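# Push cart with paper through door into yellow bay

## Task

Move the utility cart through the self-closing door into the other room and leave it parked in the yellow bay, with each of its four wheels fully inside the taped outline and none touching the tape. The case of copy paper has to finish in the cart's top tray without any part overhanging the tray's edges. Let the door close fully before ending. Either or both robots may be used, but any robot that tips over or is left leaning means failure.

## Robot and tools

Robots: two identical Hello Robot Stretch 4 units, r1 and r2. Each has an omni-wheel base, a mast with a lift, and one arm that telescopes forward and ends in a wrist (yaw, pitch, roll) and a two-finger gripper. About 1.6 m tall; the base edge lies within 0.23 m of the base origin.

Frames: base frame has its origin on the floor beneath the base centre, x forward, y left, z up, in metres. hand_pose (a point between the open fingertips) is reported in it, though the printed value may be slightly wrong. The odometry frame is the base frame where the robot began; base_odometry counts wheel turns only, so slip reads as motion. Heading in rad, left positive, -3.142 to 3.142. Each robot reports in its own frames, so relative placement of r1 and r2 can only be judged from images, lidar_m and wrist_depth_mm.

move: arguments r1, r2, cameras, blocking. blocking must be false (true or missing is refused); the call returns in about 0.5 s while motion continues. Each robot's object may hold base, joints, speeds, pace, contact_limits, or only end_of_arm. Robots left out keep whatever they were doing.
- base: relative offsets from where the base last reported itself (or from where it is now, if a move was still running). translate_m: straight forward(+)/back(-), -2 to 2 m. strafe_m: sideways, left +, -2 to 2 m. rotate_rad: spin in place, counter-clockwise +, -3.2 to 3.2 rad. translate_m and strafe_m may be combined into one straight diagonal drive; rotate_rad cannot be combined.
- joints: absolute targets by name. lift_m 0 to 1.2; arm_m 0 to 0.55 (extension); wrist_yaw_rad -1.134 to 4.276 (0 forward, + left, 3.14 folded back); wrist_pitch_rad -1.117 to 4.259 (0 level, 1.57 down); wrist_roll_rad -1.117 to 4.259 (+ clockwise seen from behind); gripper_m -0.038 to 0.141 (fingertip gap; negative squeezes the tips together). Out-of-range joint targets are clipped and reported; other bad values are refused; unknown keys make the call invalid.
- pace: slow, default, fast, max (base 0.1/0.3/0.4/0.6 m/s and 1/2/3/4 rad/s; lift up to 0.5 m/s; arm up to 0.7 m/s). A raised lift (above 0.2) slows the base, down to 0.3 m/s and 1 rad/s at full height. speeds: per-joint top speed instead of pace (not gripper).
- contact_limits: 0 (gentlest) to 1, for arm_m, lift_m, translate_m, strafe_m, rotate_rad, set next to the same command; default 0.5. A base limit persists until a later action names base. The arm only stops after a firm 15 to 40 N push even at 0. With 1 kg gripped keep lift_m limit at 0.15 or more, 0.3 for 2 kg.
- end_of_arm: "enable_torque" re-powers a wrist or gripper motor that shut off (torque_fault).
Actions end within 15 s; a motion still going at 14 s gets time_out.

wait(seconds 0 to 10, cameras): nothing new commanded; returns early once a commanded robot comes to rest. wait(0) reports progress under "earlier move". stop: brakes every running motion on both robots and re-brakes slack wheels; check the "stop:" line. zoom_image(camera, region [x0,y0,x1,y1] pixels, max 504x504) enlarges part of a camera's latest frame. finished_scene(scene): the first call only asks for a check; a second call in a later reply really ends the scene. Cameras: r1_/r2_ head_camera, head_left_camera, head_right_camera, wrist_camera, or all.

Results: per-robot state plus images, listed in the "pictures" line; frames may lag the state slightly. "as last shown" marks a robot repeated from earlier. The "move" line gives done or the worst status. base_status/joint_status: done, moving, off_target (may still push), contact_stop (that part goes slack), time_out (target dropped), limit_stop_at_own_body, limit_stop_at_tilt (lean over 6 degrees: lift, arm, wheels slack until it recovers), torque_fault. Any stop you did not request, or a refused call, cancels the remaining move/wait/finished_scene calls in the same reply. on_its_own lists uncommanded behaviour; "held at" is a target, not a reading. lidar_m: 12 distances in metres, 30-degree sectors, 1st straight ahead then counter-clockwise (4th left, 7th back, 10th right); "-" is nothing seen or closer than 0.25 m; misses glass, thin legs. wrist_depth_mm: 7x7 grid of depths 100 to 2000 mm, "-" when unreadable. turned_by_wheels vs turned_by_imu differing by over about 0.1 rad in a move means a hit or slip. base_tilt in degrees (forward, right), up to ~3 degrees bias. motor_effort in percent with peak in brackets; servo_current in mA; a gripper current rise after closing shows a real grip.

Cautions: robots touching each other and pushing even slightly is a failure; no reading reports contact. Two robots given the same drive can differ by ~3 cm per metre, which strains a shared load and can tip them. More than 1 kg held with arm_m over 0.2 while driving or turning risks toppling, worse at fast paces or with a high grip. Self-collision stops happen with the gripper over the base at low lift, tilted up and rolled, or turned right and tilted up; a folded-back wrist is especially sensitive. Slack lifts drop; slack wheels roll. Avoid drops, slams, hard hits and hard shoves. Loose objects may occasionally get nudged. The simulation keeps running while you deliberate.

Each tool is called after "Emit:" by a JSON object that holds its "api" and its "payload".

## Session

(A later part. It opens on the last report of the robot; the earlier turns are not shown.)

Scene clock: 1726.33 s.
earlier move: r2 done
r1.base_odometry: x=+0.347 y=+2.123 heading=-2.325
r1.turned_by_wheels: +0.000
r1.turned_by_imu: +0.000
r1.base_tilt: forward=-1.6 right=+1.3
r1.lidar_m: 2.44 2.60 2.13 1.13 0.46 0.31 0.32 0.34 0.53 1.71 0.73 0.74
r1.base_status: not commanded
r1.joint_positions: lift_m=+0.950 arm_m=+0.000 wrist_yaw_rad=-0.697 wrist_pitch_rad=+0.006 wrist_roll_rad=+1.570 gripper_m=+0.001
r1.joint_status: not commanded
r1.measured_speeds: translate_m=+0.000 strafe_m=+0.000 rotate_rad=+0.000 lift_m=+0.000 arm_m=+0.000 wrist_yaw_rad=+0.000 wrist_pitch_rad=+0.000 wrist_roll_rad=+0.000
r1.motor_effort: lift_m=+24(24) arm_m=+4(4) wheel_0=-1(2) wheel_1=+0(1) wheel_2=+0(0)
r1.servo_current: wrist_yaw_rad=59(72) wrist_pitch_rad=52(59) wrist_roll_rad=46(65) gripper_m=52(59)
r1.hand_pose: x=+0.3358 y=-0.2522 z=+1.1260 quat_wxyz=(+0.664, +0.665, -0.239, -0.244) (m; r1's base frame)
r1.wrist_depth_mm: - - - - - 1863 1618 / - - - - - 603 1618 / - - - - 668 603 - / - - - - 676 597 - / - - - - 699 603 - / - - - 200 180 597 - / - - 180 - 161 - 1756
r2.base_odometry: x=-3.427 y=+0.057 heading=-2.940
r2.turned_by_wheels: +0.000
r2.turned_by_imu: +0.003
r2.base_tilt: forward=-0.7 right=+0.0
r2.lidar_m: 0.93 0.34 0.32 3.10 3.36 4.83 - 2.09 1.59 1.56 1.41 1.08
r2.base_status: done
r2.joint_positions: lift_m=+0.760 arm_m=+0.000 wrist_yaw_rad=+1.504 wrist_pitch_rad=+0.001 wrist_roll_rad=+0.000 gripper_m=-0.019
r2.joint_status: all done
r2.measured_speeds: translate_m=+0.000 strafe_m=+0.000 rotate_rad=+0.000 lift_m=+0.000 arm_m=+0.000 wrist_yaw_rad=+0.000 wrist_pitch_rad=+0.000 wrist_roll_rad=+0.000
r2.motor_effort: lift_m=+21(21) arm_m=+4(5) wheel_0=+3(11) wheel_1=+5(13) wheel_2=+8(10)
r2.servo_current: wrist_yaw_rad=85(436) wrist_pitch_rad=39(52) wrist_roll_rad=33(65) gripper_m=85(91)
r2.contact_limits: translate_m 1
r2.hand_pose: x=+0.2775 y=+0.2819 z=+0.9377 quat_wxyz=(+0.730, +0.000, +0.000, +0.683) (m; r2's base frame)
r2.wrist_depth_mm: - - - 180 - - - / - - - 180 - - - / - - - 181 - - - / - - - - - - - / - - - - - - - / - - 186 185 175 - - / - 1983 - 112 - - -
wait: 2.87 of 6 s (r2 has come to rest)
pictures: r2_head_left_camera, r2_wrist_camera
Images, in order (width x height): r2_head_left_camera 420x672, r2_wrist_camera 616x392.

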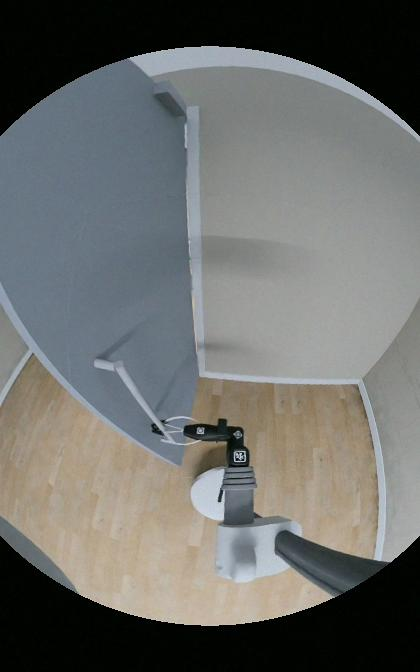

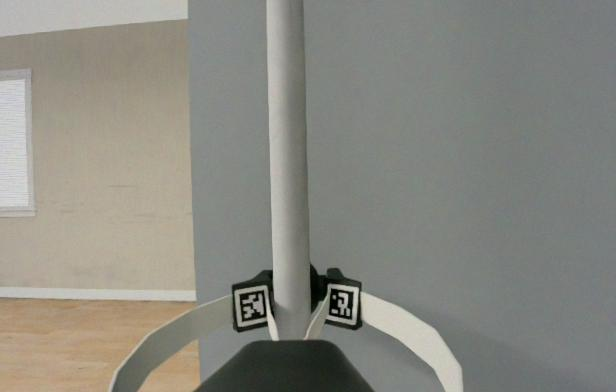

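Emit:
{"api": "move", "payload": {"r2": {"base": {"translate_m": -0.030, "strafe_m": 0.248}, "joints": {"wrist_yaw_rad": 1.238}, "speeds": {"wrist_yaw_rad": 0.1}, "pace": "slow", "contact_limits": {"translate_m": 1.0}}, "blocking": false, "cameras": []}}

Emit:
{"api": "wait", "payload": {"seconds": 7, "cameras": []}}

Emit:
{"api": "move", "payload": {"r2": {"base": {"translate_m": 0.032, "strafe_m": 0.264}, "joints": {"wrist_yaw_rad": 0.975}, "speeds": {"wrist_yaw_rad": 0.1}, "pace": "slow", "contact_limits": {"translate_m": 1.0}}, "blocking": false, "cameras": []}}

Emit:
{"api": "wait", "payload": {"seconds": 7, "cameras": ["r2_wrist_camera", "r2_head_left_camera"]}}

Scene clock: 1737.23 s.
move: r2 moving
r1.base_odometry: x=+0.347 y=+2.123 heading=-2.325
r1.turned_by_wheels: +0.000
r1.turned_by_imu: +0.000
r1.base_tilt: forward=-1.6 right=+1.3
r1.lidar_m: 2.42 2.58 2.09 1.16 0.44 0.31 0.31 0.34 0.52 1.70 0.77 0.75
r1.base_status: not commanded
r1.joint_positions: lift_m=+0.950 arm_m=+0.000 wrist_yaw_rad=-0.697 wrist_pitch_rad=+0.006 wrist_roll_rad=+1.570 gripper_m=+0.001
r1.joint_status: not commanded
r1.measured_speeds: translate_m=+0.000 strafe_m=+0.000 rotate_rad=+0.000 lift_m=+0.000 arm_m=+0.000 wrist_yaw_rad=+0.000 wrist_pitch_rad=+0.000 wrist_roll_rad=+0.000
r1.motor_effort: lift_m=+24(24) arm_m=+4(4) wheel_0=-1(1) wheel_1=+0(0) wheel_2=+0(0)
r1.servo_current: wrist_yaw_rad=59(72) wrist_pitch_rad=52(52) wrist_roll_rad=46(52) gripper_m=52(52)
r1.hand_pose: x=+0.3358 y=-0.2522 z=+1.1260 quat_wxyz=(+0.664, +0.665, -0.239, -0.244) (m; r1's base frame)
r1.wrist_depth_mm: - - - - - 1921 1576 / - - - - - 597 1618 / - - - - 668 597 - / - - - - 676 603 - / - - - - 699 597 - / - - - 200 180 591 - / - - 180 - 161 - 1708
r2.base_odometry: x=-3.423 y=+0.045 heading=-2.939
r2.turned_by_wheels: +0.001
r2.turned_by_imu: +0.002
r2.base_tilt: forward=-0.7 right=+0.1
r2.lidar_m: 0.90 0.34 0.31 3.13 3.34 4.83 - 2.09 1.57 1.55 1.38 1.07
r2.base_status: translate_m moving; strafe_m moving
r2.joint_positions: lift_m=+0.760 arm_m=+0.000 wrist_yaw_rad=+1.473 wrist_pitch_rad=+0.001 wrist_roll_rad=+0.000 gripper_m=-0.019
r2.joint_status: wrist_yaw_rad moving
r2.measured_speeds: translate_m=-0.007 strafe_m=+0.052 rotate_rad=+0.001 lift_m=+0.000 arm_m=+0.000 wrist_yaw_rad=-0.079 wrist_pitch_rad=+0.000 wrist_roll_rad=+0.000
r2.motor_effort: lift_m=+20(21) arm_m=+4(4) wheel_0=-3(4) wheel_1=+10(11) wheel_2=+6(8)
r2.servo_current: wrist_yaw_rad=208(208) wrist_pitch_rad=39(46) wrist_roll_rad=33(52) gripper_m=91(91)
r2.contact_limits: translate_m 1
r2.hand_pose: x=+0.2861 y=+0.2785 z=+0.9377 quat_wxyz=(+0.741, +0.000, +0.000, +0.672) (m; r2's base frame)
r2.wrist_depth_mm: - - 250 179 - - - / - - - 180 - - - / - - - 181 - - - / - - - 183 - - - / - - - 185 - - - / - - 186 184 - - - / - 1921 - 112 - - -
pictures: none
No camera images: "cameras" was empty.

Scene clock: 1740.43 s.
earlier move: r2 done
r1.base_odometry: x=+0.347 y=+2.123 heading=-2.325
r1.turned_by_wheels: +0.000
r1.turned_by_imu: +0.000
r1.base_tilt: forward=-1.6 right=+1.3
r1.lidar_m: 2.44 2.61 2.11 1.15 0.45 0.34 0.31 0.35 0.51 1.72 0.76 0.73
r1.base_status: not commanded
r1.joint_positions: lift_m=+0.950 arm_m=+0.000 wrist_yaw_rad=-0.697 wrist_pitch_rad=+0.006 wrist_roll_rad=+1.570 gripper_m=+0.001
r1.joint_status: not commanded
r1.measured_speeds: translate_m=+0.000 strafe_m=+0.000 rotate_rad=+0.000 lift_m=+0.000 arm_m=+0.000 wrist_yaw_rad=+0.000 wrist_pitch_rad=+0.000 wrist_roll_rad=+0.000
r1.motor_effort: lift_m=+24(24) arm_m=+3(4) wheel_0=-1(1) wheel_1=+0(0) wheel_2=+0(0)
r1.servo_current: wrist_yaw_rad=59(72) wrist_pitch_rad=46(59) wrist_roll_rad=52(72) gripper_m=52(59)
r1.hand_pose: x=+0.3358 y=-0.2522 z=+1.1260 quat_wxyz=(+0.664, +0.665, -0.239, -0.244) (m; r1's base frame)
r1.wrist_depth_mm: - - - - - 1921 1576 / - - - - - 597 1661 / - - - - 668 597 - / - - - - 683 603 - / - - - - 699 597 - / - - - 200 180 597 - / - - 180 - 161 - 1808
r2.base_odometry: x=-3.348 y=-0.180 heading=-2.940
r2.turned_by_wheels: -0.001
r2.turned_by_imu: +0.003
r2.base_tilt: forward=-0.7 right=+0.1
r2.lidar_m: 0.65 0.35 0.37 2.90 3.08 4.57 - 2.34 1.84 1.79 1.48 1.12
r2.base_status: done
r2.joint_positions: lift_m=+0.760 arm_m=+0.000 wrist_yaw_rad=+1.245 wrist_pitch_rad=+0.001 wrist_roll_rad=+0.000 gripper_m=-0.019
r2.joint_status: all done
r2.measured_speeds: translate_m=+0.000 strafe_m=+0.000 rotate_rad=+0.000 lift_m=+0.000 arm_m=+0.000 wrist_yaw_rad=+0.000 wrist_pitch_rad=+0.000 wrist_roll_rad=+0.000
r2.motor_effort: lift_m=+21(21) arm_m=+4(4) wheel_0=+1(7) wheel_1=+1(12) wheel_2=+10(11)
r2.servo_current: wrist_yaw_rad=52(338) wrist_pitch_rad=46(46) wrist_roll_rad=46(65) gripper_m=85(91)
r2.contact_limits: translate_m 1
r2.hand_pose: x=+0.3461 y=+0.2452 z=+0.9377 quat_wxyz=(+0.813, +0.000, +0.000, +0.583) (m; r2's base frame)
r2.wrist_depth_mm: - - - 179 - - - / - - - 181 - - - / - - - 182 - - - / - - - 183 - - - / - - - 184 - - - / - - 186 186 178 - - / - - - 112 - - -
wait: 3.20 of 7 s (r2 has come to rest)
pictures: none
No camera images: "cameras" was empty.

Scene clock: 1740.93 s.
move: r2 moving
r1.base_odometry: x=+0.347 y=+2.123 heading=-2.325
r1.turned_by_wheels: +0.000
r1.turned_by_imu: +0.000
r1.base_tilt: forward=-1.6 right=+1.3
r1.lidar_m: 2.41 2.57 2.09 1.15 0.42 0.34 0.31 0.34 0.53 1.69 0.76 0.74
r1.base_status: not commanded
r1.joint_positions: lift_m=+0.950 arm_m=+0.000 wrist_yaw_rad=-0.697 wrist_pitch_rad=+0.006 wrist_roll_rad=+1.570 gripper_m=+0.001
r1.joint_status: not commanded
r1.measured_speeds: translate_m=+0.000 strafe_m=+0.000 rotate_rad=+0.000 lift_m=+0.000 arm_m=+0.000 wrist_yaw_rad=+0.000 wrist_pitch_rad=+0.000 wrist_roll_rad=+0.000
r1.motor_effort: lift_m=+24(24) arm_m=+3(4) wheel_0=+0(2) wheel_1=+0(0) wheel_2=+0(0)
r1.servo_current: wrist_yaw_rad=59(65) wrist_pitch_rad=46(52) wrist_roll_rad=52(65) gripper_m=46(52)
r1.hand_pose: x=+0.3358 y=-0.2522 z=+1.1260 quat_wxyz=(+0.664, +0.665, -0.239, -0.244) (m; r1's base frame)
r1.wrist_depth_mm: - - - - - 1863 1576 / - - - - - 603 1618 / - - - - 661 597 - / - - - - 683 597 - / - - - - 699 597 - / - - - 200 180 597 - / - - 180 - 161 - 1756
r2.base_odometry: x=-3.347 y=-0.193 heading=-2.939
r2.turned_by_wheels: +0.000
r2.turned_by_imu: +0.001
r2.base_tilt: forward=-0.7 right=+0.1
r2.lidar_m: 0.61 0.34 0.36 2.87 3.13 4.57 - 2.38 1.87 1.80 1.46 1.12
r2.base_status: translate_m moving; strafe_m moving
r2.joint_positions: lift_m=+0.760 arm_m=+0.000 wrist_yaw_rad=+1.213 wrist_pitch_rad=+0.001 wrist_roll_rad=+0.000 gripper_m=-0.019
r2.joint_status: wrist_yaw_rad moving
r2.measured_speeds: translate_m=+0.007 strafe_m=+0.053 rotate_rad=-0.002 lift_m=+0.000 arm_m=+0.000 wrist_yaw_rad=-0.075 wrist_pitch_rad=+0.000 wrist_roll_rad=+0.000
r2.motor_effort: lift_m=+21(21) arm_m=+4(4) wheel_0=+0(5) wheel_1=+7(8) wheel_2=-2(9)
r2.servo_current: wrist_yaw_rad=117(137) wrist_pitch_rad=39(46) wrist_roll_rad=52(52) gripper_m=85(91)
r2.contact_limits: translate_m 1
r2.hand_pose: x=+0.3538 y=+0.2395 z=+0.9377 quat_wxyz=(+0.822, +0.000, +0.000, +0.570) (m; r2's base frame)
r2.wrist_depth_mm: - - - 180 - - - / - - - 180 - - - / - - - 182 - - - / - - - 182 - - - / - - - - - - - / - - 185 184 174 - - / - 1921 - 112 - - -
pictures: none
No camera images: "cameras" was empty.

Scene clock: 1744.30 s.
earlier move: r2 done
r1.base_odometry: x=+0.347 y=+2.123 heading=-2.325
r1.turned_by_wheels: +0.000
r1.turned_by_imu: +0.000
r1.base_tilt: forward=-1.6 right=+1.3
r1.lidar_m: 2.43 2.58 2.07 1.13 0.45 0.33 0.30 0.35 0.50 1.72 0.76 0.76
r1.base_status: not commanded
r1.joint_positions: lift_m=+0.950 arm_m=+0.000 wrist_yaw_rad=-0.697 wrist_pitch_rad=+0.006 wrist_roll_rad=+1.570 gripper_m=+0.001
r1.joint_status: not commanded
r1.measured_speeds: translate_m=+0.000 strafe_m=+0.000 rotate_rad=+0.000 lift_m=+0.000 arm_m=+0.000 wrist_yaw_rad=+0.000 wrist_pitch_rad=+0.000 wrist_roll_rad=+0.000
r1.motor_effort: lift_m=+24(24) arm_m=+4(4) wheel_0=+0(2) wheel_1=+0(0) wheel_2=+0(0)
r1.servo_current: wrist_yaw_rad=52(72) wrist_pitch_rad=46(59) wrist_roll_rad=59(65) gripper_m=46(59)
r1.hand_pose: x=+0.3358 y=-0.2522 z=+1.1260 quat_wxyz=(+0.664, +0.665, -0.239, -0.244) (m; r1's base frame)
r1.wrist_depth_mm: - - - - - 1921 1618 / - - - - - 603 1576 / - - - - 661 603 - / - - - - 676 597 - / - - - - 707 597 - / - - - 200 180 597 - / - - 180 - 161 - 1756
r2.base_odometry: x=-3.327 y=-0.445 heading=-2.939
r2.turned_by_wheels: +0.000
r2.turned_by_imu: +0.002
r2.base_tilt: forward=-0.7 right=+0.1
r2.lidar_m: 0.49 0.38 1.77 2.61 2.82 4.18 - 2.73 2.12 2.05 1.46 1.10
r2.base_status: done
r2.joint_positions: lift_m=+0.760 arm_m=+0.000 wrist_yaw_rad=+0.974 wrist_pitch_rad=+0.001 wrist_roll_rad=+0.000 gripper_m=-0.019
r2.joint_status: all done
r2.measured_speeds: translate_m=+0.000 strafe_m=+0.000 rotate_rad=+0.000 lift_m=+0.000 arm_m=+0.000 wrist_yaw_rad=+0.000 wrist_pitch_rad=+0.000 wrist_roll_rad=+0.000
r2.motor_effort: lift_m=+20(21) arm_m=-3(4) wheel_0=-1(7) wheel_1=-1(12) wheel_2=+3(9)
r2.servo_current: wrist_yaw_rad=39(208) wrist_pitch_rad=46(52) wrist_roll_rad=39(59) gripper_m=85(98)
r2.contact_limits: translate_m 1
r2.hand_pose: x=+0.4053 y=+0.1894 z=+0.9377 quat_wxyz=(+0.884, +0.000, +0.000, +0.468) (m; r2's base frame)
r2.wrist_depth_mm: - - - 181 - - - / - - - 181 - - - / - - - 182 - - - / - - - 182 - - - / - - - - - - - / - - 186 187 181 - - / - 1983 - 112 - - -
wait: 3.37 of 7 s (r2 has come to rest)
pictures: r2_head_left_camera, r2_wrist_camera
Images, in order (width x height): r2_head_left_camera 420x672, r2_wrist_camera 616x392.

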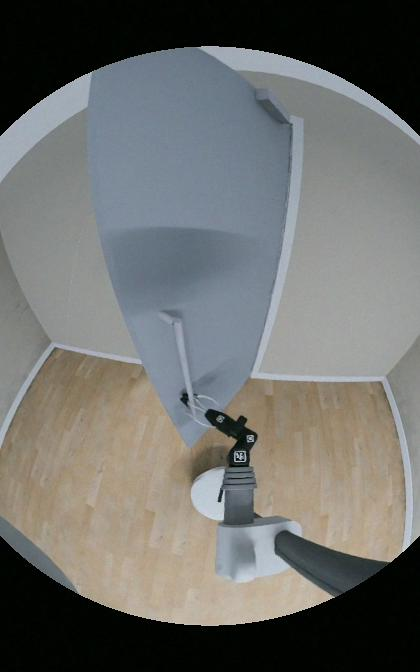

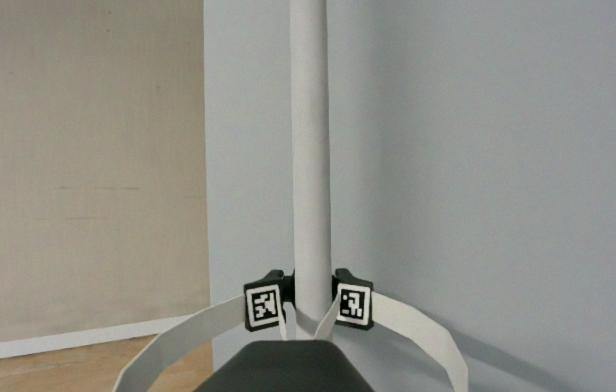

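Emit:
{"api": "move", "payload": {"r2": {"base": {"translate_m": 0.103, "strafe_m": 0.2415}, "joints": {"wrist_yaw_rad": 0.713}, "speeds": {"wrist_yaw_rad": 0.1}, "pace": "slow", "contact_limits": {"translate_m": 1.0}}, "blocking": false, "cameras": []}}

Emit:
{"api": "wait", "payload": {"seconds": 7, "cameras": []}}

Emit:
{"api": "move", "payload": {"r2": {"base": {"translate_m": 0.155, "strafe_m": 0.21}, "joints": {"wrist_yaw_rad": 0.449}, "speeds": {"wrist_yaw_rad": 0.1}, "pace": "slow", "contact_limits": {"translate_m": 1.0}}, "blocking": false, "cameras": []}}

Emit:
{"api": "wait", "payload": {"seconds": 7, "cameras": ["r2_wrist_camera", "r2_head_left_camera"]}}

Scene clock: 1752.20 s.
move: r2 moving
r1.base_odometry: x=+0.347 y=+2.123 heading=-2.325
r1.turned_by_wheels: +0.000
r1.turned_by_imu: +0.000
r1.base_tilt: forward=-1.6 right=+1.3
r1.lidar_m: 2.44 2.59 2.09 1.10 0.44 0.33 0.31 0.34 0.52 1.67 0.74 0.73
r1.base_status: not commanded
r1.joint_positions: lift_m=+0.950 arm_m=+0.000 wrist_yaw_rad=-0.697 wrist_pitch_rad=+0.006 wrist_roll_rad=+1.570 gripper_m=+0.001
r1.joint_status: not commanded
r1.measured_speeds: translate_m=+0.000 strafe_m=+0.000 rotate_rad=+0.000 lift_m=+0.000 arm_m=+0.000 wrist_yaw_rad=+0.000 wrist_pitch_rad=+0.000 wrist_roll_rad=+0.000
r1.motor_effort: lift_m=+24(24) arm_m=+3(4) wheel_0=+0(1) wheel_1=+0(0) wheel_2=+0(0)
r1.servo_current: wrist_yaw_rad=46(65) wrist_pitch_rad=39(59) wrist_roll_rad=46(59) gripper_m=46(52)
r1.hand_pose: x=+0.3358 y=-0.2522 z=+1.1260 quat_wxyz=(+0.664, +0.665, -0.239, -0.244) (m; r1's base frame)
r1.wrist_depth_mm: - - - - - 1863 1618 / - - - - - 603 1661 / - - - - 668 603 - / - - - - 676 597 - / - - - - 699 597 - / - - - 199 180 591 - / - - 180 - 161 - 1808
r2.base_odometry: x=-3.329 y=-0.457 heading=-2.939
r2.turned_by_wheels: +0.000
r2.turned_by_imu: +0.001
r2.base_tilt: forward=-0.7 right=+0.0
r2.lidar_m: 0.50 0.40 1.74 2.60 2.83 4.16 - 2.74 2.12 2.07 1.46 1.08
r2.base_status: translate_m moving; strafe_m moving
r2.joint_positions: lift_m=+0.760 arm_m=+0.000 wrist_yaw_rad=+0.943 wrist_pitch_rad=+0.001 wrist_roll_rad=+0.000 gripper_m=-0.019
r2.joint_status: wrist_yaw_rad moving
r2.measured_speeds: translate_m=+0.019 strafe_m=+0.045 rotate_rad=+0.000 lift_m=+0.000 arm_m=+0.000 wrist_yaw_rad=-0.077 wrist_pitch_rad=+0.000 wrist_roll_rad=+0.000
r2.motor_effort: lift_m=+20(21) arm_m=-3(4) wheel_0=+1(8) wheel_1=+6(6) wheel_2=-2(3)
r2.servo_current: wrist_yaw_rad=33(65) wrist_pitch_rad=39(46) wrist_roll_rad=52(52) gripper_m=85(85)
r2.contact_limits: translate_m 1
r2.hand_pose: x=+0.4110 y=+0.1821 z=+0.9377 quat_wxyz=(+0.891, +0.000, +0.000, +0.454) (m; r2's base frame)
r2.wrist_depth_mm: - - - 180 - - - / - - - 181 - - - / - - - 182 - - - / - - - 183 - - - / - - - - - - - / - - 185 187 180 - - / - - 1808 112 - - -
pictures: none
No camera images: "cameras" was empty.

Scene clock: 1755.60 s.
earlier move: r2 done
r1.base_odometry: x=+0.347 y=+2.123 heading=-2.325
r1.turned_by_wheels: +0.000
r1.turned_by_imu: +0.000
r1.base_tilt: forward=-1.6 right=+1.2
r1.lidar_m: 2.45 2.58 2.08 1.16 0.44 0.33 0.31 0.35 0.54 1.72 0.77 0.73
r1.base_status: not commanded
r1.joint_positions: lift_m=+0.950 arm_m=+0.000 wrist_yaw_rad=-0.697 wrist_pitch_rad=+0.006 wrist_roll_rad=+1.570 gripper_m=+0.001
r1.joint_status: not commanded
r1.measured_speeds: translate_m=+0.000 strafe_m=+0.000 rotate_rad=+0.000 lift_m=+0.000 arm_m=+0.000 wrist_yaw_rad=+0.000 wrist_pitch_rad=+0.000 wrist_roll_rad=+0.000
r1.motor_effort: lift_m=+24(24) arm_m=+4(4) wheel_0=-1(1) wheel_1=+0(1) wheel_2=+0(0)
r1.servo_current: wrist_yaw_rad=33(72) wrist_pitch_rad=52(59) wrist_roll_rad=59(65) gripper_m=46(52)
r1.hand_pose: x=+0.3358 y=-0.2522 z=+1.1260 quat_wxyz=(+0.664, +0.665, -0.239, -0.244) (m; r1's base frame)
r1.wrist_depth_mm: - - - - - 1863 1618 / - - - - - 597 1618 / - - - - 668 597 - / - - - - 676 597 - / - - - - 699 597 - / - - - 200 180 597 - / - - 180 - 161 - 1756
r2.base_odometry: x=-3.379 y=-0.702 heading=-2.940
r2.turned_by_wheels: -0.001
r2.turned_by_imu: +0.001
r2.base_tilt: forward=-0.6 right=+0.0
r2.lidar_m: 0.39 0.43 1.64 2.38 2.56 3.80 - 3.06 2.35 2.32 1.34 0.77
r2.base_status: done
r2.joint_positions: lift_m=+0.760 arm_m=+0.000 wrist_yaw_rad=+0.710 wrist_pitch_rad=+0.001 wrist_roll_rad=+0.000 gripper_m=-0.019
r2.joint_status: all done
r2.measured_speeds: translate_m=+0.000 strafe_m=+0.000 rotate_rad=+0.000 lift_m=+0.000 arm_m=+0.000 wrist_yaw_rad=+0.000 wrist_pitch_rad=+0.000 wrist_roll_rad=+0.000
r2.motor_effort: lift_m=+20(21) arm_m=-4(4) wheel_0=-9(12) wheel_1=-1(8) wheel_2=+1(3)
r2.servo_current: wrist_yaw_rad=39(169) wrist_pitch_rad=46(46) wrist_roll_rad=59(59) gripper_m=85(91)
r2.contact_limits: translate_m 1
r2.hand_pose: x=+0.4466 y=+0.1217 z=+0.9377 quat_wxyz=(+0.938, +0.000, +0.000, +0.348) (m; r2's base frame)
r2.wrist_depth_mm: - - - 179 - - - / - - - 180 - - - / - - - 182 - - - / - - - 183 - - - / - - - 185 - - - / - - 171 187 178 - - / - - - 112 - - -
wait: 3.40 of 7 s (r2 has come to rest)
pictures: none
No camera images: "cameras" was empty.

Scene clock: 1756.10 s.
move: r2 moving
r1.base_odometry: x=+0.347 y=+2.123 heading=-2.325
r1.turned_by_wheels: +0.000
r1.turned_by_imu: +0.000
r1.base_tilt: forward=-1.6 right=+1.3
r1.lidar_m: 2.45 2.57 2.04 1.16 0.45 0.33 0.32 0.34 0.52 1.69 0.76 0.71
r1.base_status: not commanded
r1.joint_positions: lift_m=+0.950 arm_m=+0.000 wrist_yaw_rad=-0.697 wrist_pitch_rad=+0.006 wrist_roll_rad=+1.570 gripper_m=+0.001
r1.joint_status: not commanded
r1.measured_speeds: translate_m=+0.000 strafe_m=+0.000 rotate_rad=+0.000 lift_m=+0.000 arm_m=+0.000 wrist_yaw_rad=+0.000 wrist_pitch_rad=+0.000 wrist_roll_rad=+0.000
r1.motor_effort: lift_m=+24(24) arm_m=+4(4) wheel_0=-1(1) wheel_1=+0(0) wheel_2=+0(0)
r1.servo_current: wrist_yaw_rad=59(59) wrist_pitch_rad=46(52) wrist_roll_rad=46(52) gripper_m=46(59)
r1.hand_pose: x=+0.3358 y=-0.2522 z=+1.1260 quat_wxyz=(+0.664, +0.665, -0.239, -0.244) (m; r1's base frame)
r1.wrist_depth_mm: - - - - - 1863 1661 / - - - - - 603 1618 / - - - - 668 603 - / - - - - 676 603 - / - - - - 707 597 - / - - - 200 180 597 - / - - 180 - 161 - 1756
r2.base_odometry: x=-3.384 y=-0.713 heading=-2.940
r2.turned_by_wheels: +0.000
r2.turned_by_imu: +0.000
r2.base_tilt: forward=-0.6 right=+0.0
r2.lidar_m: 0.39 0.42 1.60 2.37 2.55 3.80 - 3.04 2.38 2.32 1.34 0.74
r2.base_status: translate_m moving; strafe_m moving
r2.joint_positions: lift_m=+0.760 arm_m=+0.000 wrist_yaw_rad=+0.672 wrist_pitch_rad=+0.001 wrist_roll_rad=+0.000 gripper_m=-0.019
r2.joint_status: wrist_yaw_rad moving
r2.measured_speeds: translate_m=+0.028 strafe_m=+0.039 rotate_rad=+0.001 lift_m=+0.000 arm_m=+0.000 wrist_yaw_rad=-0.091 wrist_pitch_rad=+0.000 wrist_roll_rad=+0.000
r2.motor_effort: lift_m=+20(21) arm_m=-3(4) wheel_0=-4(11) wheel_1=+4(4) wheel_2=-1(2)
r2.servo_current: wrist_yaw_rad=78(85) wrist_pitch_rad=39(46) wrist_roll_rad=39(59) gripper_m=91(91)
r2.contact_limits: translate_m 1
r2.hand_pose: x=+0.4510 y=+0.1112 z=+0.9377 quat_wxyz=(+0.944, +0.000, +0.000, +0.330) (m; r2's base frame)
r2.wrist_depth_mm: - - - 180 - - - / - - - 181 - - - / - - - 182 - - - / - - - 182 - - - / - - - 191 - - - / - - 183 187 180 - - / - - - 112 - - -
pictures: none
No camera images: "cameras" was empty.

Scene clock: 1759.50 s.
earlier move: r2 done
r1.base_odometry: x=+0.347 y=+2.123 heading=-2.325
r1.turned_by_wheels: +0.000
r1.turned_by_imu: +0.000
r1.base_tilt: forward=-1.6 right=+1.3
r1.lidar_m: 2.44 2.54 2.10 1.13 0.43 0.32 0.32 0.35 0.53 1.73 0.73 0.74
r1.base_status: not commanded
r1.joint_positions: lift_m=+0.950 arm_m=+0.000 wrist_yaw_rad=-0.697 wrist_pitch_rad=+0.006 wrist_roll_rad=+1.570 gripper_m=+0.001
r1.joint_status: not commanded
r1.measured_speeds: translate_m=+0.000 strafe_m=+0.000 rotate_rad=+0.000 lift_m=+0.000 arm_m=+0.000 wrist_yaw_rad=+0.000 wrist_pitch_rad=+0.000 wrist_roll_rad=+0.000
r1.motor_effort: lift_m=+24(24) arm_m=+3(4) wheel_0=+0(2) wheel_1=+0(0) wheel_2=+0(0)
r1.servo_current: wrist_yaw_rad=46(78) wrist_pitch_rad=39(59) wrist_roll_rad=39(72) gripper_m=39(59)
r1.hand_pose: x=+0.3358 y=-0.2522 z=+1.1260 quat_wxyz=(+0.664, +0.665, -0.239, -0.244) (m; r1's base frame)
r1.wrist_depth_mm: - - - - - 1921 1618 / - - - - - 603 1618 / - - - - 661 597 - / - - - - 683 597 - / - - - - 707 597 - / - - - 200 180 597 - / - - 180 - 161 - 1808
r2.base_odometry: x=-3.489 y=-0.938 heading=-2.942
r2.turned_by_wheels: -0.001
r2.turned_by_imu: -0.002
r2.base_tilt: forward=-0.6 right=+0.1
r2.lidar_m: 0.35 0.94 1.41 2.14 2.33 3.40 - 3.33 2.61 2.54 1.15 0.57
r2.base_status: done
r2.joint_positions: lift_m=+0.760 arm_m=+0.000 wrist_yaw_rad=+0.440 wrist_pitch_rad=+0.001 wrist_roll_rad=+0.000 gripper_m=-0.019
r2.joint_status: all done
r2.measured_speeds: translate_m=+0.000 strafe_m=+0.000 rotate_rad=+0.000 lift_m=+0.000 arm_m=+0.000 wrist_yaw_rad=+0.000 wrist_pitch_rad=+0.000 wrist_roll_rad=+0.000
r2.motor_effort: lift_m=+20(21) arm_m=-3(4) wheel_0=-18(21) wheel_1=-2(6) wheel_2=+0(4)
r2.servo_current: wrist_yaw_rad=52(104) wrist_pitch_rad=39(46) wrist_roll_rad=52(59) gripper_m=91(91)
r2.contact_limits: translate_m 1
r2.hand_pose: x=+0.4690 y=+0.0439 z=+0.9377 quat_wxyz=(+0.976, +0.000, +0.001, +0.218) (m; r2's base frame)
r2.wrist_depth_mm: - - - 178 - - - / - - - 179 - - - / - - - 181 - - - / - - - 180 - - - / - - - 182 - - - / - - 171 186 180 - - / - - - 112 - - -
wait: 3.40 of 7 s (r2 has come to rest)
pictures: r2_head_left_camera, r2_wrist_camera
Images, in order (width x height): r2_head_left_camera 420x672, r2_wrist_camera 616x392.

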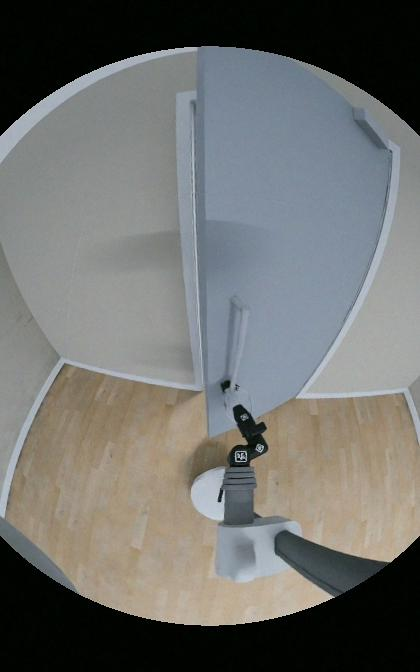

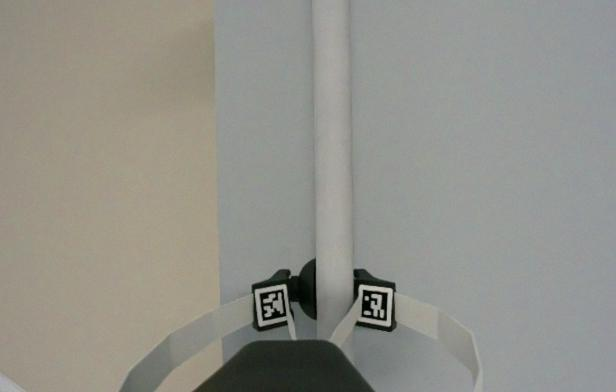

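Emit:
{"api": "move", "payload": {"r2": {"base": {"translate_m": 0.204, "strafe_m": 0.163}, "joints": {"wrist_yaw_rad": 0.183}, "speeds": {"wrist_yaw_rad": 0.1}, "pace": "slow", "contact_limits": {"translate_m": 1.0}}, "blocking": false, "cameras": []}}

Emit:
{"api": "wait", "payload": {"seconds": 7, "cameras": ["r2_wrist_camera", "r2_head_left_camera", "r1_head_camera"]}}

Scene clock: 1766.73 s.
move: r2 moving
r1.base_odometry: x=+0.347 y=+2.123 heading=-2.325
r1.turned_by_wheels: +0.000
r1.turned_by_imu: +0.000
r1.base_tilt: forward=-1.6 right=+1.2
r1.lidar_m: 2.43 2.58 2.07 1.13 0.47 0.32 0.30 0.34 0.53 1.68 0.75 0.74
r1.base_status: not commanded
r1.joint_positions: lift_m=+0.950 arm_m=+0.000 wrist_yaw_rad=-0.697 wrist_pitch_rad=+0.006 wrist_roll_rad=+1.570 gripper_m=+0.001
r1.joint_status: not commanded
r1.measured_speeds: translate_m=+0.000 strafe_m=+0.000 rotate_rad=+0.000 lift_m=+0.000 arm_m=+0.000 wrist_yaw_rad=+0.000 wrist_pitch_rad=+0.000 wrist_roll_rad=+0.000
r1.motor_effort: lift_m=+24(24) arm_m=+4(4) wheel_0=-1(1) wheel_1=+0(0) wheel_2=+0(0)
r1.servo_current: wrist_yaw_rad=39(59) wrist_pitch_rad=46(52) wrist_roll_rad=46(52) gripper_m=52(52)
r1.hand_pose: x=+0.3358 y=-0.2522 z=+1.1260 quat_wxyz=(+0.664, +0.665, -0.239, -0.244) (m; r1's base frame)
r1.wrist_depth_mm: - - - - - 1863 1618 / - - - - - 597 1618 / - - - - 661 597 - / - - - - 676 597 - / - - - - 691 597 - / - - - 200 180 597 - / - - 180 - 161 - 1756
r2.base_odometry: x=-3.498 y=-0.948 heading=-2.943
r2.turned_by_wheels: -0.001
r2.turned_by_imu: -0.001
r2.base_tilt: forward=-0.6 right=+0.1
r2.lidar_m: 0.40 0.95 1.39 2.13 2.28 3.39 - 3.37 2.58 2.53 1.17 0.55
r2.base_status: translate_m moving; strafe_m moving
r2.joint_positions: lift_m=+0.760 arm_m=+0.000 wrist_yaw_rad=+0.400 wrist_pitch_rad=+0.001 wrist_roll_rad=+0.000 gripper_m=-0.019
r2.joint_status: wrist_yaw_rad moving
r2.measured_speeds: translate_m=+0.039 strafe_m=+0.032 rotate_rad=+0.000 lift_m=+0.000 arm_m=+0.000 wrist_yaw_rad=-0.098 wrist_pitch_rad=+0.000 wrist_roll_rad=+0.000
r2.motor_effort: lift_m=+20(21) arm_m=-4(4) wheel_0=-13(19) wheel_1=+2(3) wheel_2=-3(6)
r2.servo_current: wrist_yaw_rad=7(85) wrist_pitch_rad=39(46) wrist_roll_rad=46(52) gripper_m=78(91)
r2.contact_limits: translate_m 1
r2.hand_pose: x=+0.4706 y=+0.0319 z=+0.9377 quat_wxyz=(+0.980, +0.000, +0.001, +0.199) (m; r2's base frame)
r2.wrist_depth_mm: - - - 180 - - - / - - - 180 - - - / - - - 181 - - - / - - - 181 - - - / - - - 182 - - - / - - 171 186 181 - - / - - - 112 - - -
pictures: none
No camera images: "cameras" was empty.

Scene clock: 1770.07 s.
earlier move: r2 done
r1.base_odometry: x=+0.347 y=+2.123 heading=-2.325
r1.turned_by_wheels: +0.000
r1.turned_by_imu: +0.000
r1.base_tilt: forward=-1.6 right=+1.3
r1.lidar_m: 2.44 2.58 2.08 1.11 0.44 0.32 0.32 0.34 0.54 1.71 0.76 0.75
r1.base_status: not commanded
r1.joint_positions: lift_m=+0.950 arm_m=+0.000 wrist_yaw_rad=-0.697 wrist_pitch_rad=+0.006 wrist_roll_rad=+1.570 gripper_m=+0.001
r1.joint_status: not commanded
r1.measured_speeds: translate_m=+0.000 strafe_m=+0.000 rotate_rad=+0.000 lift_m=+0.000 arm_m=+0.000 wrist_yaw_rad=+0.000 wrist_pitch_rad=+0.000 wrist_roll_rad=+0.000
r1.motor_effort: lift_m=+24(24) arm_m=+4(4) wheel_0=-1(2) wheel_1=+0(1) wheel_2=+0(0)
r1.servo_current: wrist_yaw_rad=46(78) wrist_pitch_rad=46(59) wrist_roll_rad=46(72) gripper_m=52(52)
r1.hand_pose: x=+0.3358 y=-0.2522 z=+1.1260 quat_wxyz=(+0.664, +0.665, -0.239, -0.244) (m; r1's base frame)
r1.wrist_depth_mm: - - - - - 1921 1618 / - - - - - 597 1618 / - - - - 661 597 - / - - - - 676 597 - / - - - - 699 603 - / - - - 200 180 603 - / - - 180 - 161 - 1756
r2.base_odometry: x=-3.658 y=-1.138 heading=-2.944
r2.turned_by_wheels: -0.001
r2.turned_by_imu: -0.033
r2.base_tilt: forward=-0.6 right=+0.1
r2.lidar_m: 0.38 0.73 1.05 1.97 2.09 3.01 - 3.70 2.80 2.29 0.88 0.51
r2.base_status: done
r2.joint_positions: lift_m=+0.760 arm_m=+0.000 wrist_yaw_rad=+0.172 wrist_pitch_rad=+0.001 wrist_roll_rad=+0.000 gripper_m=-0.019
r2.joint_status: all done
r2.measured_speeds: translate_m=+0.000 strafe_m=+0.000 rotate_rad=+0.000 lift_m=+0.000 arm_m=+0.000 wrist_yaw_rad=+0.000 wrist_pitch_rad=+0.000 wrist_roll_rad=+0.000
r2.motor_effort: lift_m=+20(21) arm_m=-3(4) wheel_0=-22(28) wheel_1=-3(4) wheel_2=-1(7)
r2.servo_current: wrist_yaw_rad=65(104) wrist_pitch_rad=33(46) wrist_roll_rad=46(59) gripper_m=91(98)
r2.contact_limits: translate_m 1
r2.hand_pose: x=+0.4700 y=-0.0368 z=+0.9377 quat_wxyz=(+0.996, +0.000, +0.001, +0.086) (m; r2's base frame)
r2.wrist_depth_mm: - - - 177 - - - / - - - 178 - - - / - - - 178 - - - / - - - 179 - - - / - - - 181 - - - / - - 171 188 179 - - / - - - 112 - - -
wait: 3.33 of 7 s (r2 has come to rest)
pictures: r1_head_camera, r2_head_left_camera, r2_wrist_camera
Images, in order (width x height): r1_head_camera 420x560, r2_head_left_camera 420x672, r2_wrist_camera 616x392.

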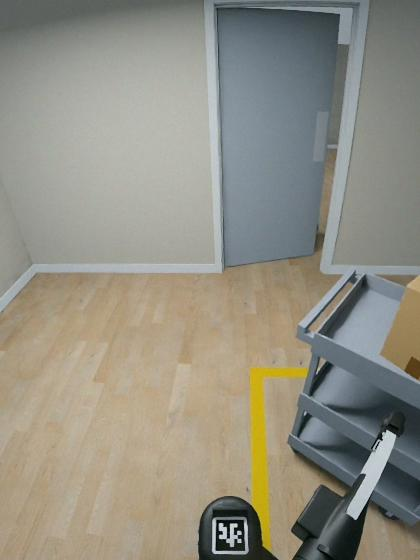

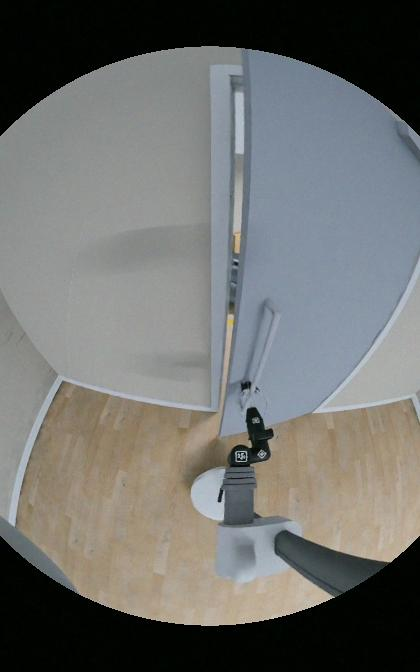

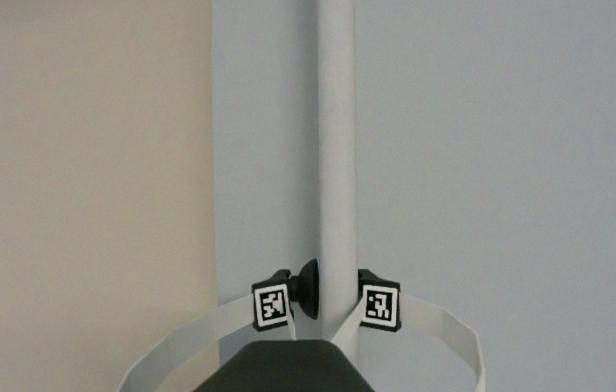

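Emit:
{"api": "move", "payload": {"r2": {"base": {"translate_m": 0.225, "strafe_m": 0.098}, "joints": {"wrist_yaw_rad": -0.05}, "speeds": {"wrist_yaw_rad": 0.1}, "pace": "slow", "contact_limits": {"translate_m": 0.6}}, "blocking": false, "cameras": []}}

Emit:
{"api": "wait", "payload": {"seconds": 7, "cameras": ["r2_wrist_camera", "r2_head_left_camera", "r1_head_camera"]}}

Scene clock: 1784.27 s.
move: r2 moving
r1.base_odometry: x=+0.347 y=+2.123 heading=-2.325
r1.turned_by_wheels: +0.000
r1.turned_by_imu: +0.000
r1.base_tilt: forward=-1.6 right=+1.3
r1.lidar_m: 2.44 2.58 2.10 1.14 0.42 0.32 0.31 0.35 0.53 1.73 0.77 0.75
r1.base_status: not commanded
r1.joint_positions: lift_m=+0.950 arm_m=+0.000 wrist_yaw_rad=-0.697 wrist_pitch_rad=+0.006 wrist_roll_rad=+1.570 gripper_m=+0.001
r1.joint_status: not commanded
r1.measured_speeds: translate_m=+0.000 strafe_m=+0.000 rotate_rad=+0.000 lift_m=+0.000 arm_m=+0.000 wrist_yaw_rad=+0.000 wrist_pitch_rad=+0.000 wrist_roll_rad=+0.000
r1.motor_effort: lift_m=+24(24) arm_m=+3(4) wheel_0=-1(1) wheel_1=+0(0) wheel_2=+0(0)
r1.servo_current: wrist_yaw_rad=59(59) wrist_pitch_rad=46(52) wrist_roll_rad=52(59) gripper_m=52(52)
r1.hand_pose: x=+0.3358 y=-0.2522 z=+1.1260 quat_wxyz=(+0.664, +0.665, -0.239, -0.244) (m; r1's base frame)
r1.wrist_depth_mm: - - - - - 1921 1618 / - - - - - 597 1618 / - - - - 668 603 - / - - - - 683 603 - / - - - - 699 597 - / - - - 200 180 597 - / - - 180 - 161 - 1708
r2.base_odometry: x=-3.669 y=-1.146 heading=-2.944
r2.turned_by_wheels: -0.001
r2.turned_by_imu: +0.000
r2.base_tilt: forward=-0.6 right=+0.1
r2.lidar_m: 0.39 0.72 1.07 1.95 2.09 3.01 - 3.74 2.82 2.29 0.83 0.49
r2.base_status: translate_m moving; strafe_m moving
r2.joint_positions: lift_m=+0.760 arm_m=+0.000 wrist_yaw_rad=+0.133 wrist_pitch_rad=+0.001 wrist_roll_rad=+0.000 gripper_m=-0.019
r2.joint_status: wrist_yaw_rad moving
r2.measured_speeds: translate_m=+0.049 strafe_m=+0.022 rotate_rad=+0.001 lift_m=+0.000 arm_m=+0.000 wrist_yaw_rad=-0.094 wrist_pitch_rad=+0.000 wrist_roll_rad=+0.000
r2.motor_effort: lift_m=+21(21) arm_m=-3(4) wheel_0=-13(18) wheel_1=+3(5) wheel_2=-4(6)
r2.servo_current: wrist_yaw_rad=85(85) wrist_pitch_rad=39(46) wrist_roll_rad=52(52) gripper_m=85(91)
r2.contact_limits: translate_m 0.6
r2.hand_pose: x=+0.4684 y=-0.0483 z=+0.9377 quat_wxyz=(+0.998, +0.000, +0.001, +0.067) (m; r2's base frame)
r2.wrist_depth_mm: - - - 178 - - - / - - - 179 - - - / - - - 179 - - - / - - - 181 - - - / - - - 185 - - - / - - 171 187 181 - - / - - - 112 - - -
pictures: none
No camera images: "cameras" was empty.

Scene clock: 1787.57 s.
earlier move: r2 done
r1.base_odometry: x=+0.347 y=+2.123 heading=-2.325
r1.turned_by_wheels: +0.000
r1.turned_by_imu: +0.000
r1.base_tilt: forward=-1.6 right=+1.3
r1.lidar_m: 2.43 2.58 2.10 1.13 0.44 0.32 0.28 0.34 0.53 1.74 0.75 0.73
r1.base_status: not commanded
r1.joint_positions: lift_m=+0.950 arm_m=+0.000 wrist_yaw_rad=-0.697 wrist_pitch_rad=+0.006 wrist_roll_rad=+1.570 gripper_m=+0.001
r1.joint_status: not commanded
r1.measured_speeds: translate_m=+0.000 strafe_m=+0.000 rotate_rad=+0.000 lift_m=+0.000 arm_m=+0.000 wrist_yaw_rad=+0.000 wrist_pitch_rad=+0.000 wrist_roll_rad=+0.000
r1.motor_effort: lift_m=+24(24) arm_m=+4(4) wheel_0=-1(1) wheel_1=+0(1) wheel_2=+0(0)
r1.servo_current: wrist_yaw_rad=59(72) wrist_pitch_rad=39(52) wrist_roll_rad=39(72) gripper_m=52(59)
r1.hand_pose: x=+0.3358 y=-0.2522 z=+1.1260 quat_wxyz=(+0.664, +0.665, -0.239, -0.244) (m; r1's base frame)
r1.wrist_depth_mm: - - - - - 1921 1618 / - - - - - 597 1618 / - - - - 668 609 - / - - - - 676 597 - / - - - - 699 603 - / - - - 200 180 603 - / - - 180 - 161 - 1756
r2.base_odometry: x=-3.859 y=-1.278 heading=-2.945
r2.turned_by_wheels: -0.001
r2.turned_by_imu: -0.003
r2.base_tilt: forward=-0.7 right=+0.1
r2.lidar_m: 0.42 0.49 0.70 1.86 1.96 2.82 - 3.87 2.90 1.59 0.63 0.38
r2.base_status: done
r2.joint_positions: lift_m=+0.760 arm_m=+0.000 wrist_yaw_rad=-0.062 wrist_pitch_rad=+0.001 wrist_roll_rad=+0.000 gripper_m=-0.019
r2.joint_status: all done
r2.measured_speeds: translate_m=+0.000 strafe_m=+0.000 rotate_rad=+0.000 lift_m=+0.000 arm_m=+0.000 wrist_yaw_rad=+0.000 wrist_pitch_rad=+0.000 wrist_roll_rad=+0.000
r2.motor_effort: lift_m=+20(21) arm_m=-3(4) wheel_0=-17(18) wheel_1=+0(7) wheel_2=-4(14)
r2.servo_current: wrist_yaw_rad=72(104) wrist_pitch_rad=46(52) wrist_roll_rad=52(59) gripper_m=78(91)
r2.contact_limits: translate_m 0.6
r2.hand_pose: x=+0.4534 y=-0.1050 z=+0.9377 quat_wxyz=(+1.000, +0.000, +0.001, -0.031) (m; r2's base frame)
r2.wrist_depth_mm: 268 270 - 176 - - - / 272 272 - 178 - - - / 272 274 - - - - - / 274 274 - - - - - / 277 276 - 181 - - - / 278 278 171 189 181 - - / 278 278 - 113 - - -
wait: 3.30 of 7 s (r2 has come to rest)
pictures: r1_head_camera, r2_head_left_camera, r2_wrist_camera
Images, in order (width x height): r1_head_camera 420x560, r2_head_left_camera 420x672, r2_wrist_camera 616x392.

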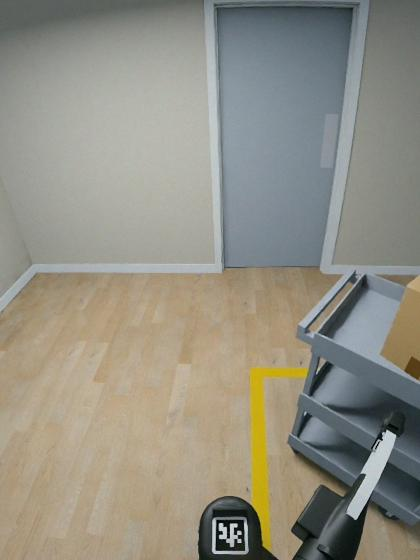

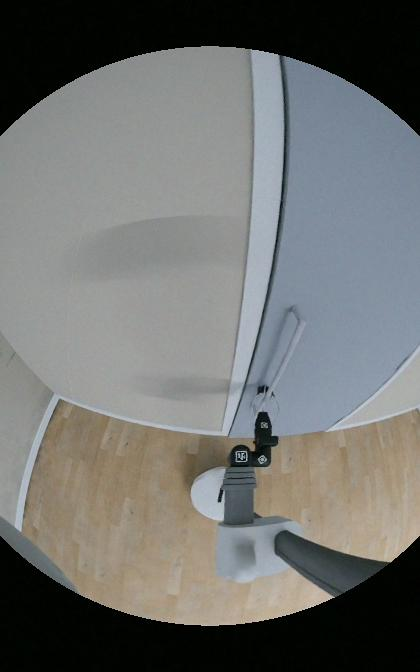

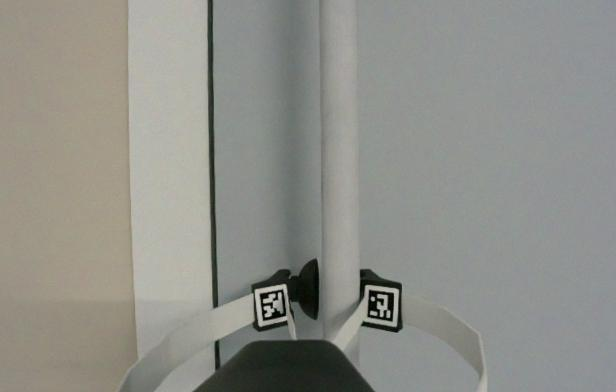

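Emit:
{"api": "zoom_image", "payload": {"camera": "r1_head_camera", "region": [200, 0, 380, 290]}}

Emit:
{"api": "zoom_image", "payload": {"camera": "r2_head_left_camera", "region": [200, 40, 360, 460]}}

Scaled by 1.738 from the camera's 420x560 image, which has a finer 600x800 frame.

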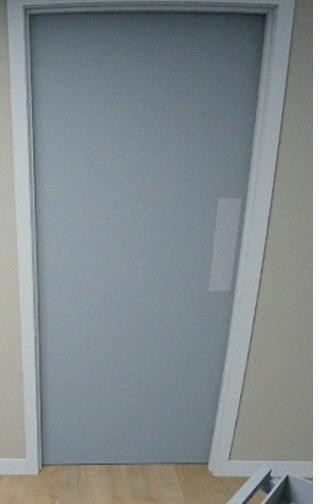

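Scaled by 1.200 from the camera's 420x672 image, which has a finer 600x960 frame.

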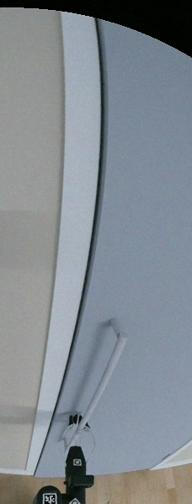

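Emit:
{"api": "move", "payload": {"r2": {"base": {"translate_m": 0.03, "strafe_m": 0.006}, "pace": "slow", "contact_limits": {"translate_m": 0.3}}, "blocking": false, "cameras": []}}

Emit:
{"api": "wait", "payload": {"seconds": 4, "cameras": ["r2_wrist_camera", "r2_head_left_camera", "r1_head_camera"]}}

Scene clock: 1798.53 s.
move: r2 moving
r1.base_odometry: x=+0.347 y=+2.123 heading=-2.325
r1.turned_by_wheels: +0.000
r1.turned_by_imu: +0.000
r1.base_tilt: forward=-1.6 right=+1.3
r1.lidar_m: 2.44 2.59 2.09 1.12 0.45 0.33 0.32 0.36 0.52 1.72 0.76 0.73
r1.base_status: not commanded
r1.joint_positions: lift_m=+0.950 arm_m=+0.000 wrist_yaw_rad=-0.697 wrist_pitch_rad=+0.006 wrist_roll_rad=+1.570 gripper_m=+0.001
r1.joint_status: not commanded
r1.measured_speeds: translate_m=+0.000 strafe_m=+0.000 rotate_rad=+0.000 lift_m=+0.000 arm_m=+0.000 wrist_yaw_rad=+0.000 wrist_pitch_rad=+0.000 wrist_roll_rad=+0.000
r1.motor_effort: lift_m=+24(24) arm_m=+4(4) wheel_0=-1(1) wheel_1=+0(0) wheel_2=+0(0)
r1.servo_current: wrist_yaw_rad=65(72) wrist_pitch_rad=52(52) wrist_roll_rad=46(59) gripper_m=46(59)
r1.hand_pose: x=+0.3358 y=-0.2522 z=+1.1260 quat_wxyz=(+0.664, +0.665, -0.239, -0.244) (m; r1's base frame)
r1.wrist_depth_mm: - - - - - 1863 1618 / - - - - - 597 1618 / - - - - 668 597 - / - - - - 676 597 - / - - - - 699 597 - / - - - 200 180 597 - / - - 180 - 161 - 1808
r2.base_odometry: x=-3.871 y=-1.282 heading=-2.947
r2.turned_by_wheels: -0.002
r2.turned_by_imu: -0.001
r2.base_tilt: forward=-0.7 right=+0.1
r2.lidar_m: 0.42 0.48 0.70 1.84 1.97 2.79 - 3.86 2.92 1.57 0.62 0.37
r2.base_status: translate_m moving; strafe_m moving
r2.joint_positions: lift_m=+0.760 arm_m=+0.000 wrist_yaw_rad=-0.063 wrist_pitch_rad=+0.001 wrist_roll_rad=+0.000 gripper_m=-0.019
r2.joint_status: not commanded
r2.measured_speeds: translate_m=+0.049 strafe_m=+0.009 rotate_rad=-0.001 lift_m=+0.000 arm_m=+0.000 wrist_yaw_rad=-0.006 wrist_pitch_rad=+0.000 wrist_roll_rad=+0.000
r2.motor_effort: lift_m=+20(21) arm_m=-4(4) wheel_0=-9(18) wheel_1=+4(5) wheel_2=-12(13)
r2.servo_current: wrist_yaw_rad=91(91) wrist_pitch_rad=33(46) wrist_roll_rad=39(52) gripper_m=78(78)
r2.contact_limits: translate_m 0.3
r2.hand_pose: x=+0.4532 y=-0.1055 z=+0.9377 quat_wxyz=(+0.999, +0.000, +0.001, -0.032) (m; r2's base frame)
r2.wrist_depth_mm: 260 250 250 176 - - - / 262 251 249 - - - - / 263 252 251 - - - - / 265 253 254 - - - - / 265 255 255 180 - - - / 268 256 184 189 183 - - / 270 270 - 112 - - -
pictures: none
No camera images: "cameras" was empty.

Scene clock: 1799.40 s.
earlier move: r2 done
r1.base_odometry: x=+0.347 y=+2.123 heading=-2.325
r1.turned_by_wheels: +0.000
r1.turned_by_imu: +0.000
r1.base_tilt: forward=-1.6 right=+1.3
r1.lidar_m: 2.44 2.59 2.08 1.13 0.45 0.35 0.30 0.36 0.52 1.70 0.76 0.73
r1.base_status: not commanded
r1.joint_positions: lift_m=+0.950 arm_m=+0.000 wrist_yaw_rad=-0.697 wrist_pitch_rad=+0.006 wrist_roll_rad=+1.570 gripper_m=+0.001
r1.joint_status: not commanded
r1.measured_speeds: translate_m=+0.000 strafe_m=+0.000 rotate_rad=+0.000 lift_m=+0.000 arm_m=+0.000 wrist_yaw_rad=+0.000 wrist_pitch_rad=+0.000 wrist_roll_rad=+0.000
r1.motor_effort: lift_m=+24(24) arm_m=+3(4) wheel_0=-1(1) wheel_1=+0(0) wheel_2=+0(0)
r1.servo_current: wrist_yaw_rad=52(72) wrist_pitch_rad=46(52) wrist_roll_rad=46(65) gripper_m=52(59)
r1.hand_pose: x=+0.3358 y=-0.2522 z=+1.1260 quat_wxyz=(+0.664, +0.665, -0.239, -0.244) (m; r1's base frame)
r1.wrist_depth_mm: - - - - - 1808 1576 / - - - - - 603 1618 / - - - - 668 597 - / - - - - 683 597 - / - - - - 699 597 - / - - - 200 180 597 - / - - 180 - 161 - 1756
r2.base_odometry: x=-3.888 y=-1.289 heading=-2.947
r2.turned_by_wheels: +0.000
r2.turned_by_imu: -0.001
r2.base_tilt: forward=-0.6 right=+0.1
r2.lidar_m: 0.41 0.46 0.70 1.84 1.95 2.79 - 3.88 2.92 1.49 0.66 0.39
r2.base_status: done
r2.joint_positions: lift_m=+0.760 arm_m=+0.000 wrist_yaw_rad=-0.064 wrist_pitch_rad=+0.001 wrist_roll_rad=+0.000 gripper_m=-0.019
r2.joint_status: not commanded
r2.measured_speeds: translate_m=+0.000 strafe_m=+0.000 rotate_rad=+0.000 lift_m=+0.000 arm_m=+0.000 wrist_yaw_rad=+0.000 wrist_pitch_rad=+0.000 wrist_roll_rad=+0.000
r2.motor_effort: lift_m=+20(21) arm_m=-3(4) wheel_0=-19(21) wheel_1=+1(5) wheel_2=-6(14)
r2.servo_current: wrist_yaw_rad=72(91) wrist_pitch_rad=33(46) wrist_roll_rad=46(59) gripper_m=72(85)
r2.contact_limits: translate_m 0.3
r2.hand_pose: x=+0.4531 y=-0.1057 z=+0.9377 quat_wxyz=(+0.999, +0.000, +0.001, -0.032) (m; r2's base frame)
r2.wrist_depth_mm: 240 228 242 - - - - / 241 229 244 - - - - / 243 232 231 - - - - / 244 232 242 - - - - / 245 234 240 182 - - - / 248 235 185 188 181 - - / 248 249 238 112 - - -
wait: 0.87 of 4 s (r2 has come to rest)
pictures: r1_head_camera, r2_head_left_camera, r2_wrist_camera
Images, in order (width x height): r1_head_camera 420x560, r2_head_left_camera 420x672, r2_wrist_camera 616x392.

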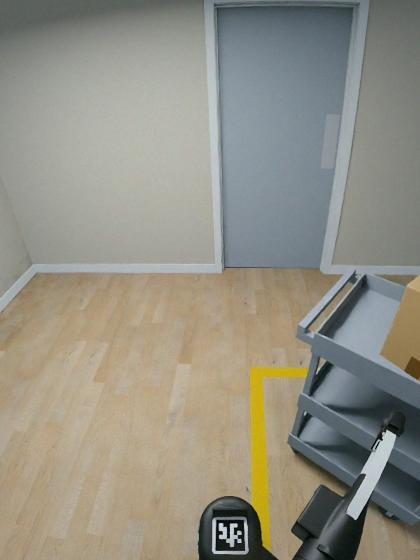

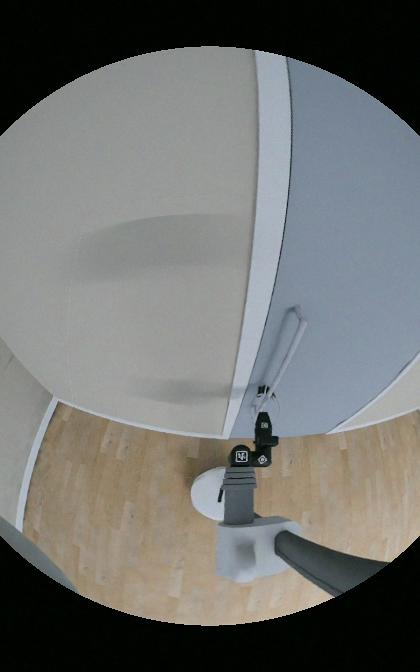

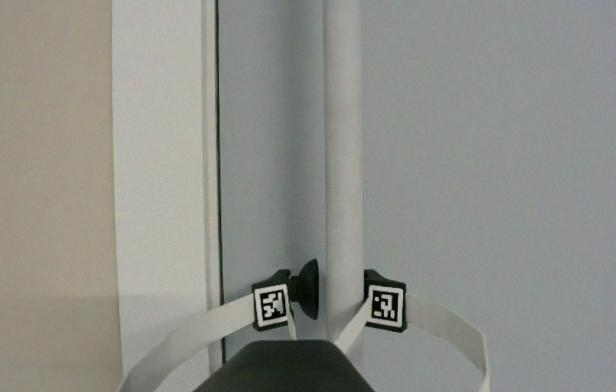

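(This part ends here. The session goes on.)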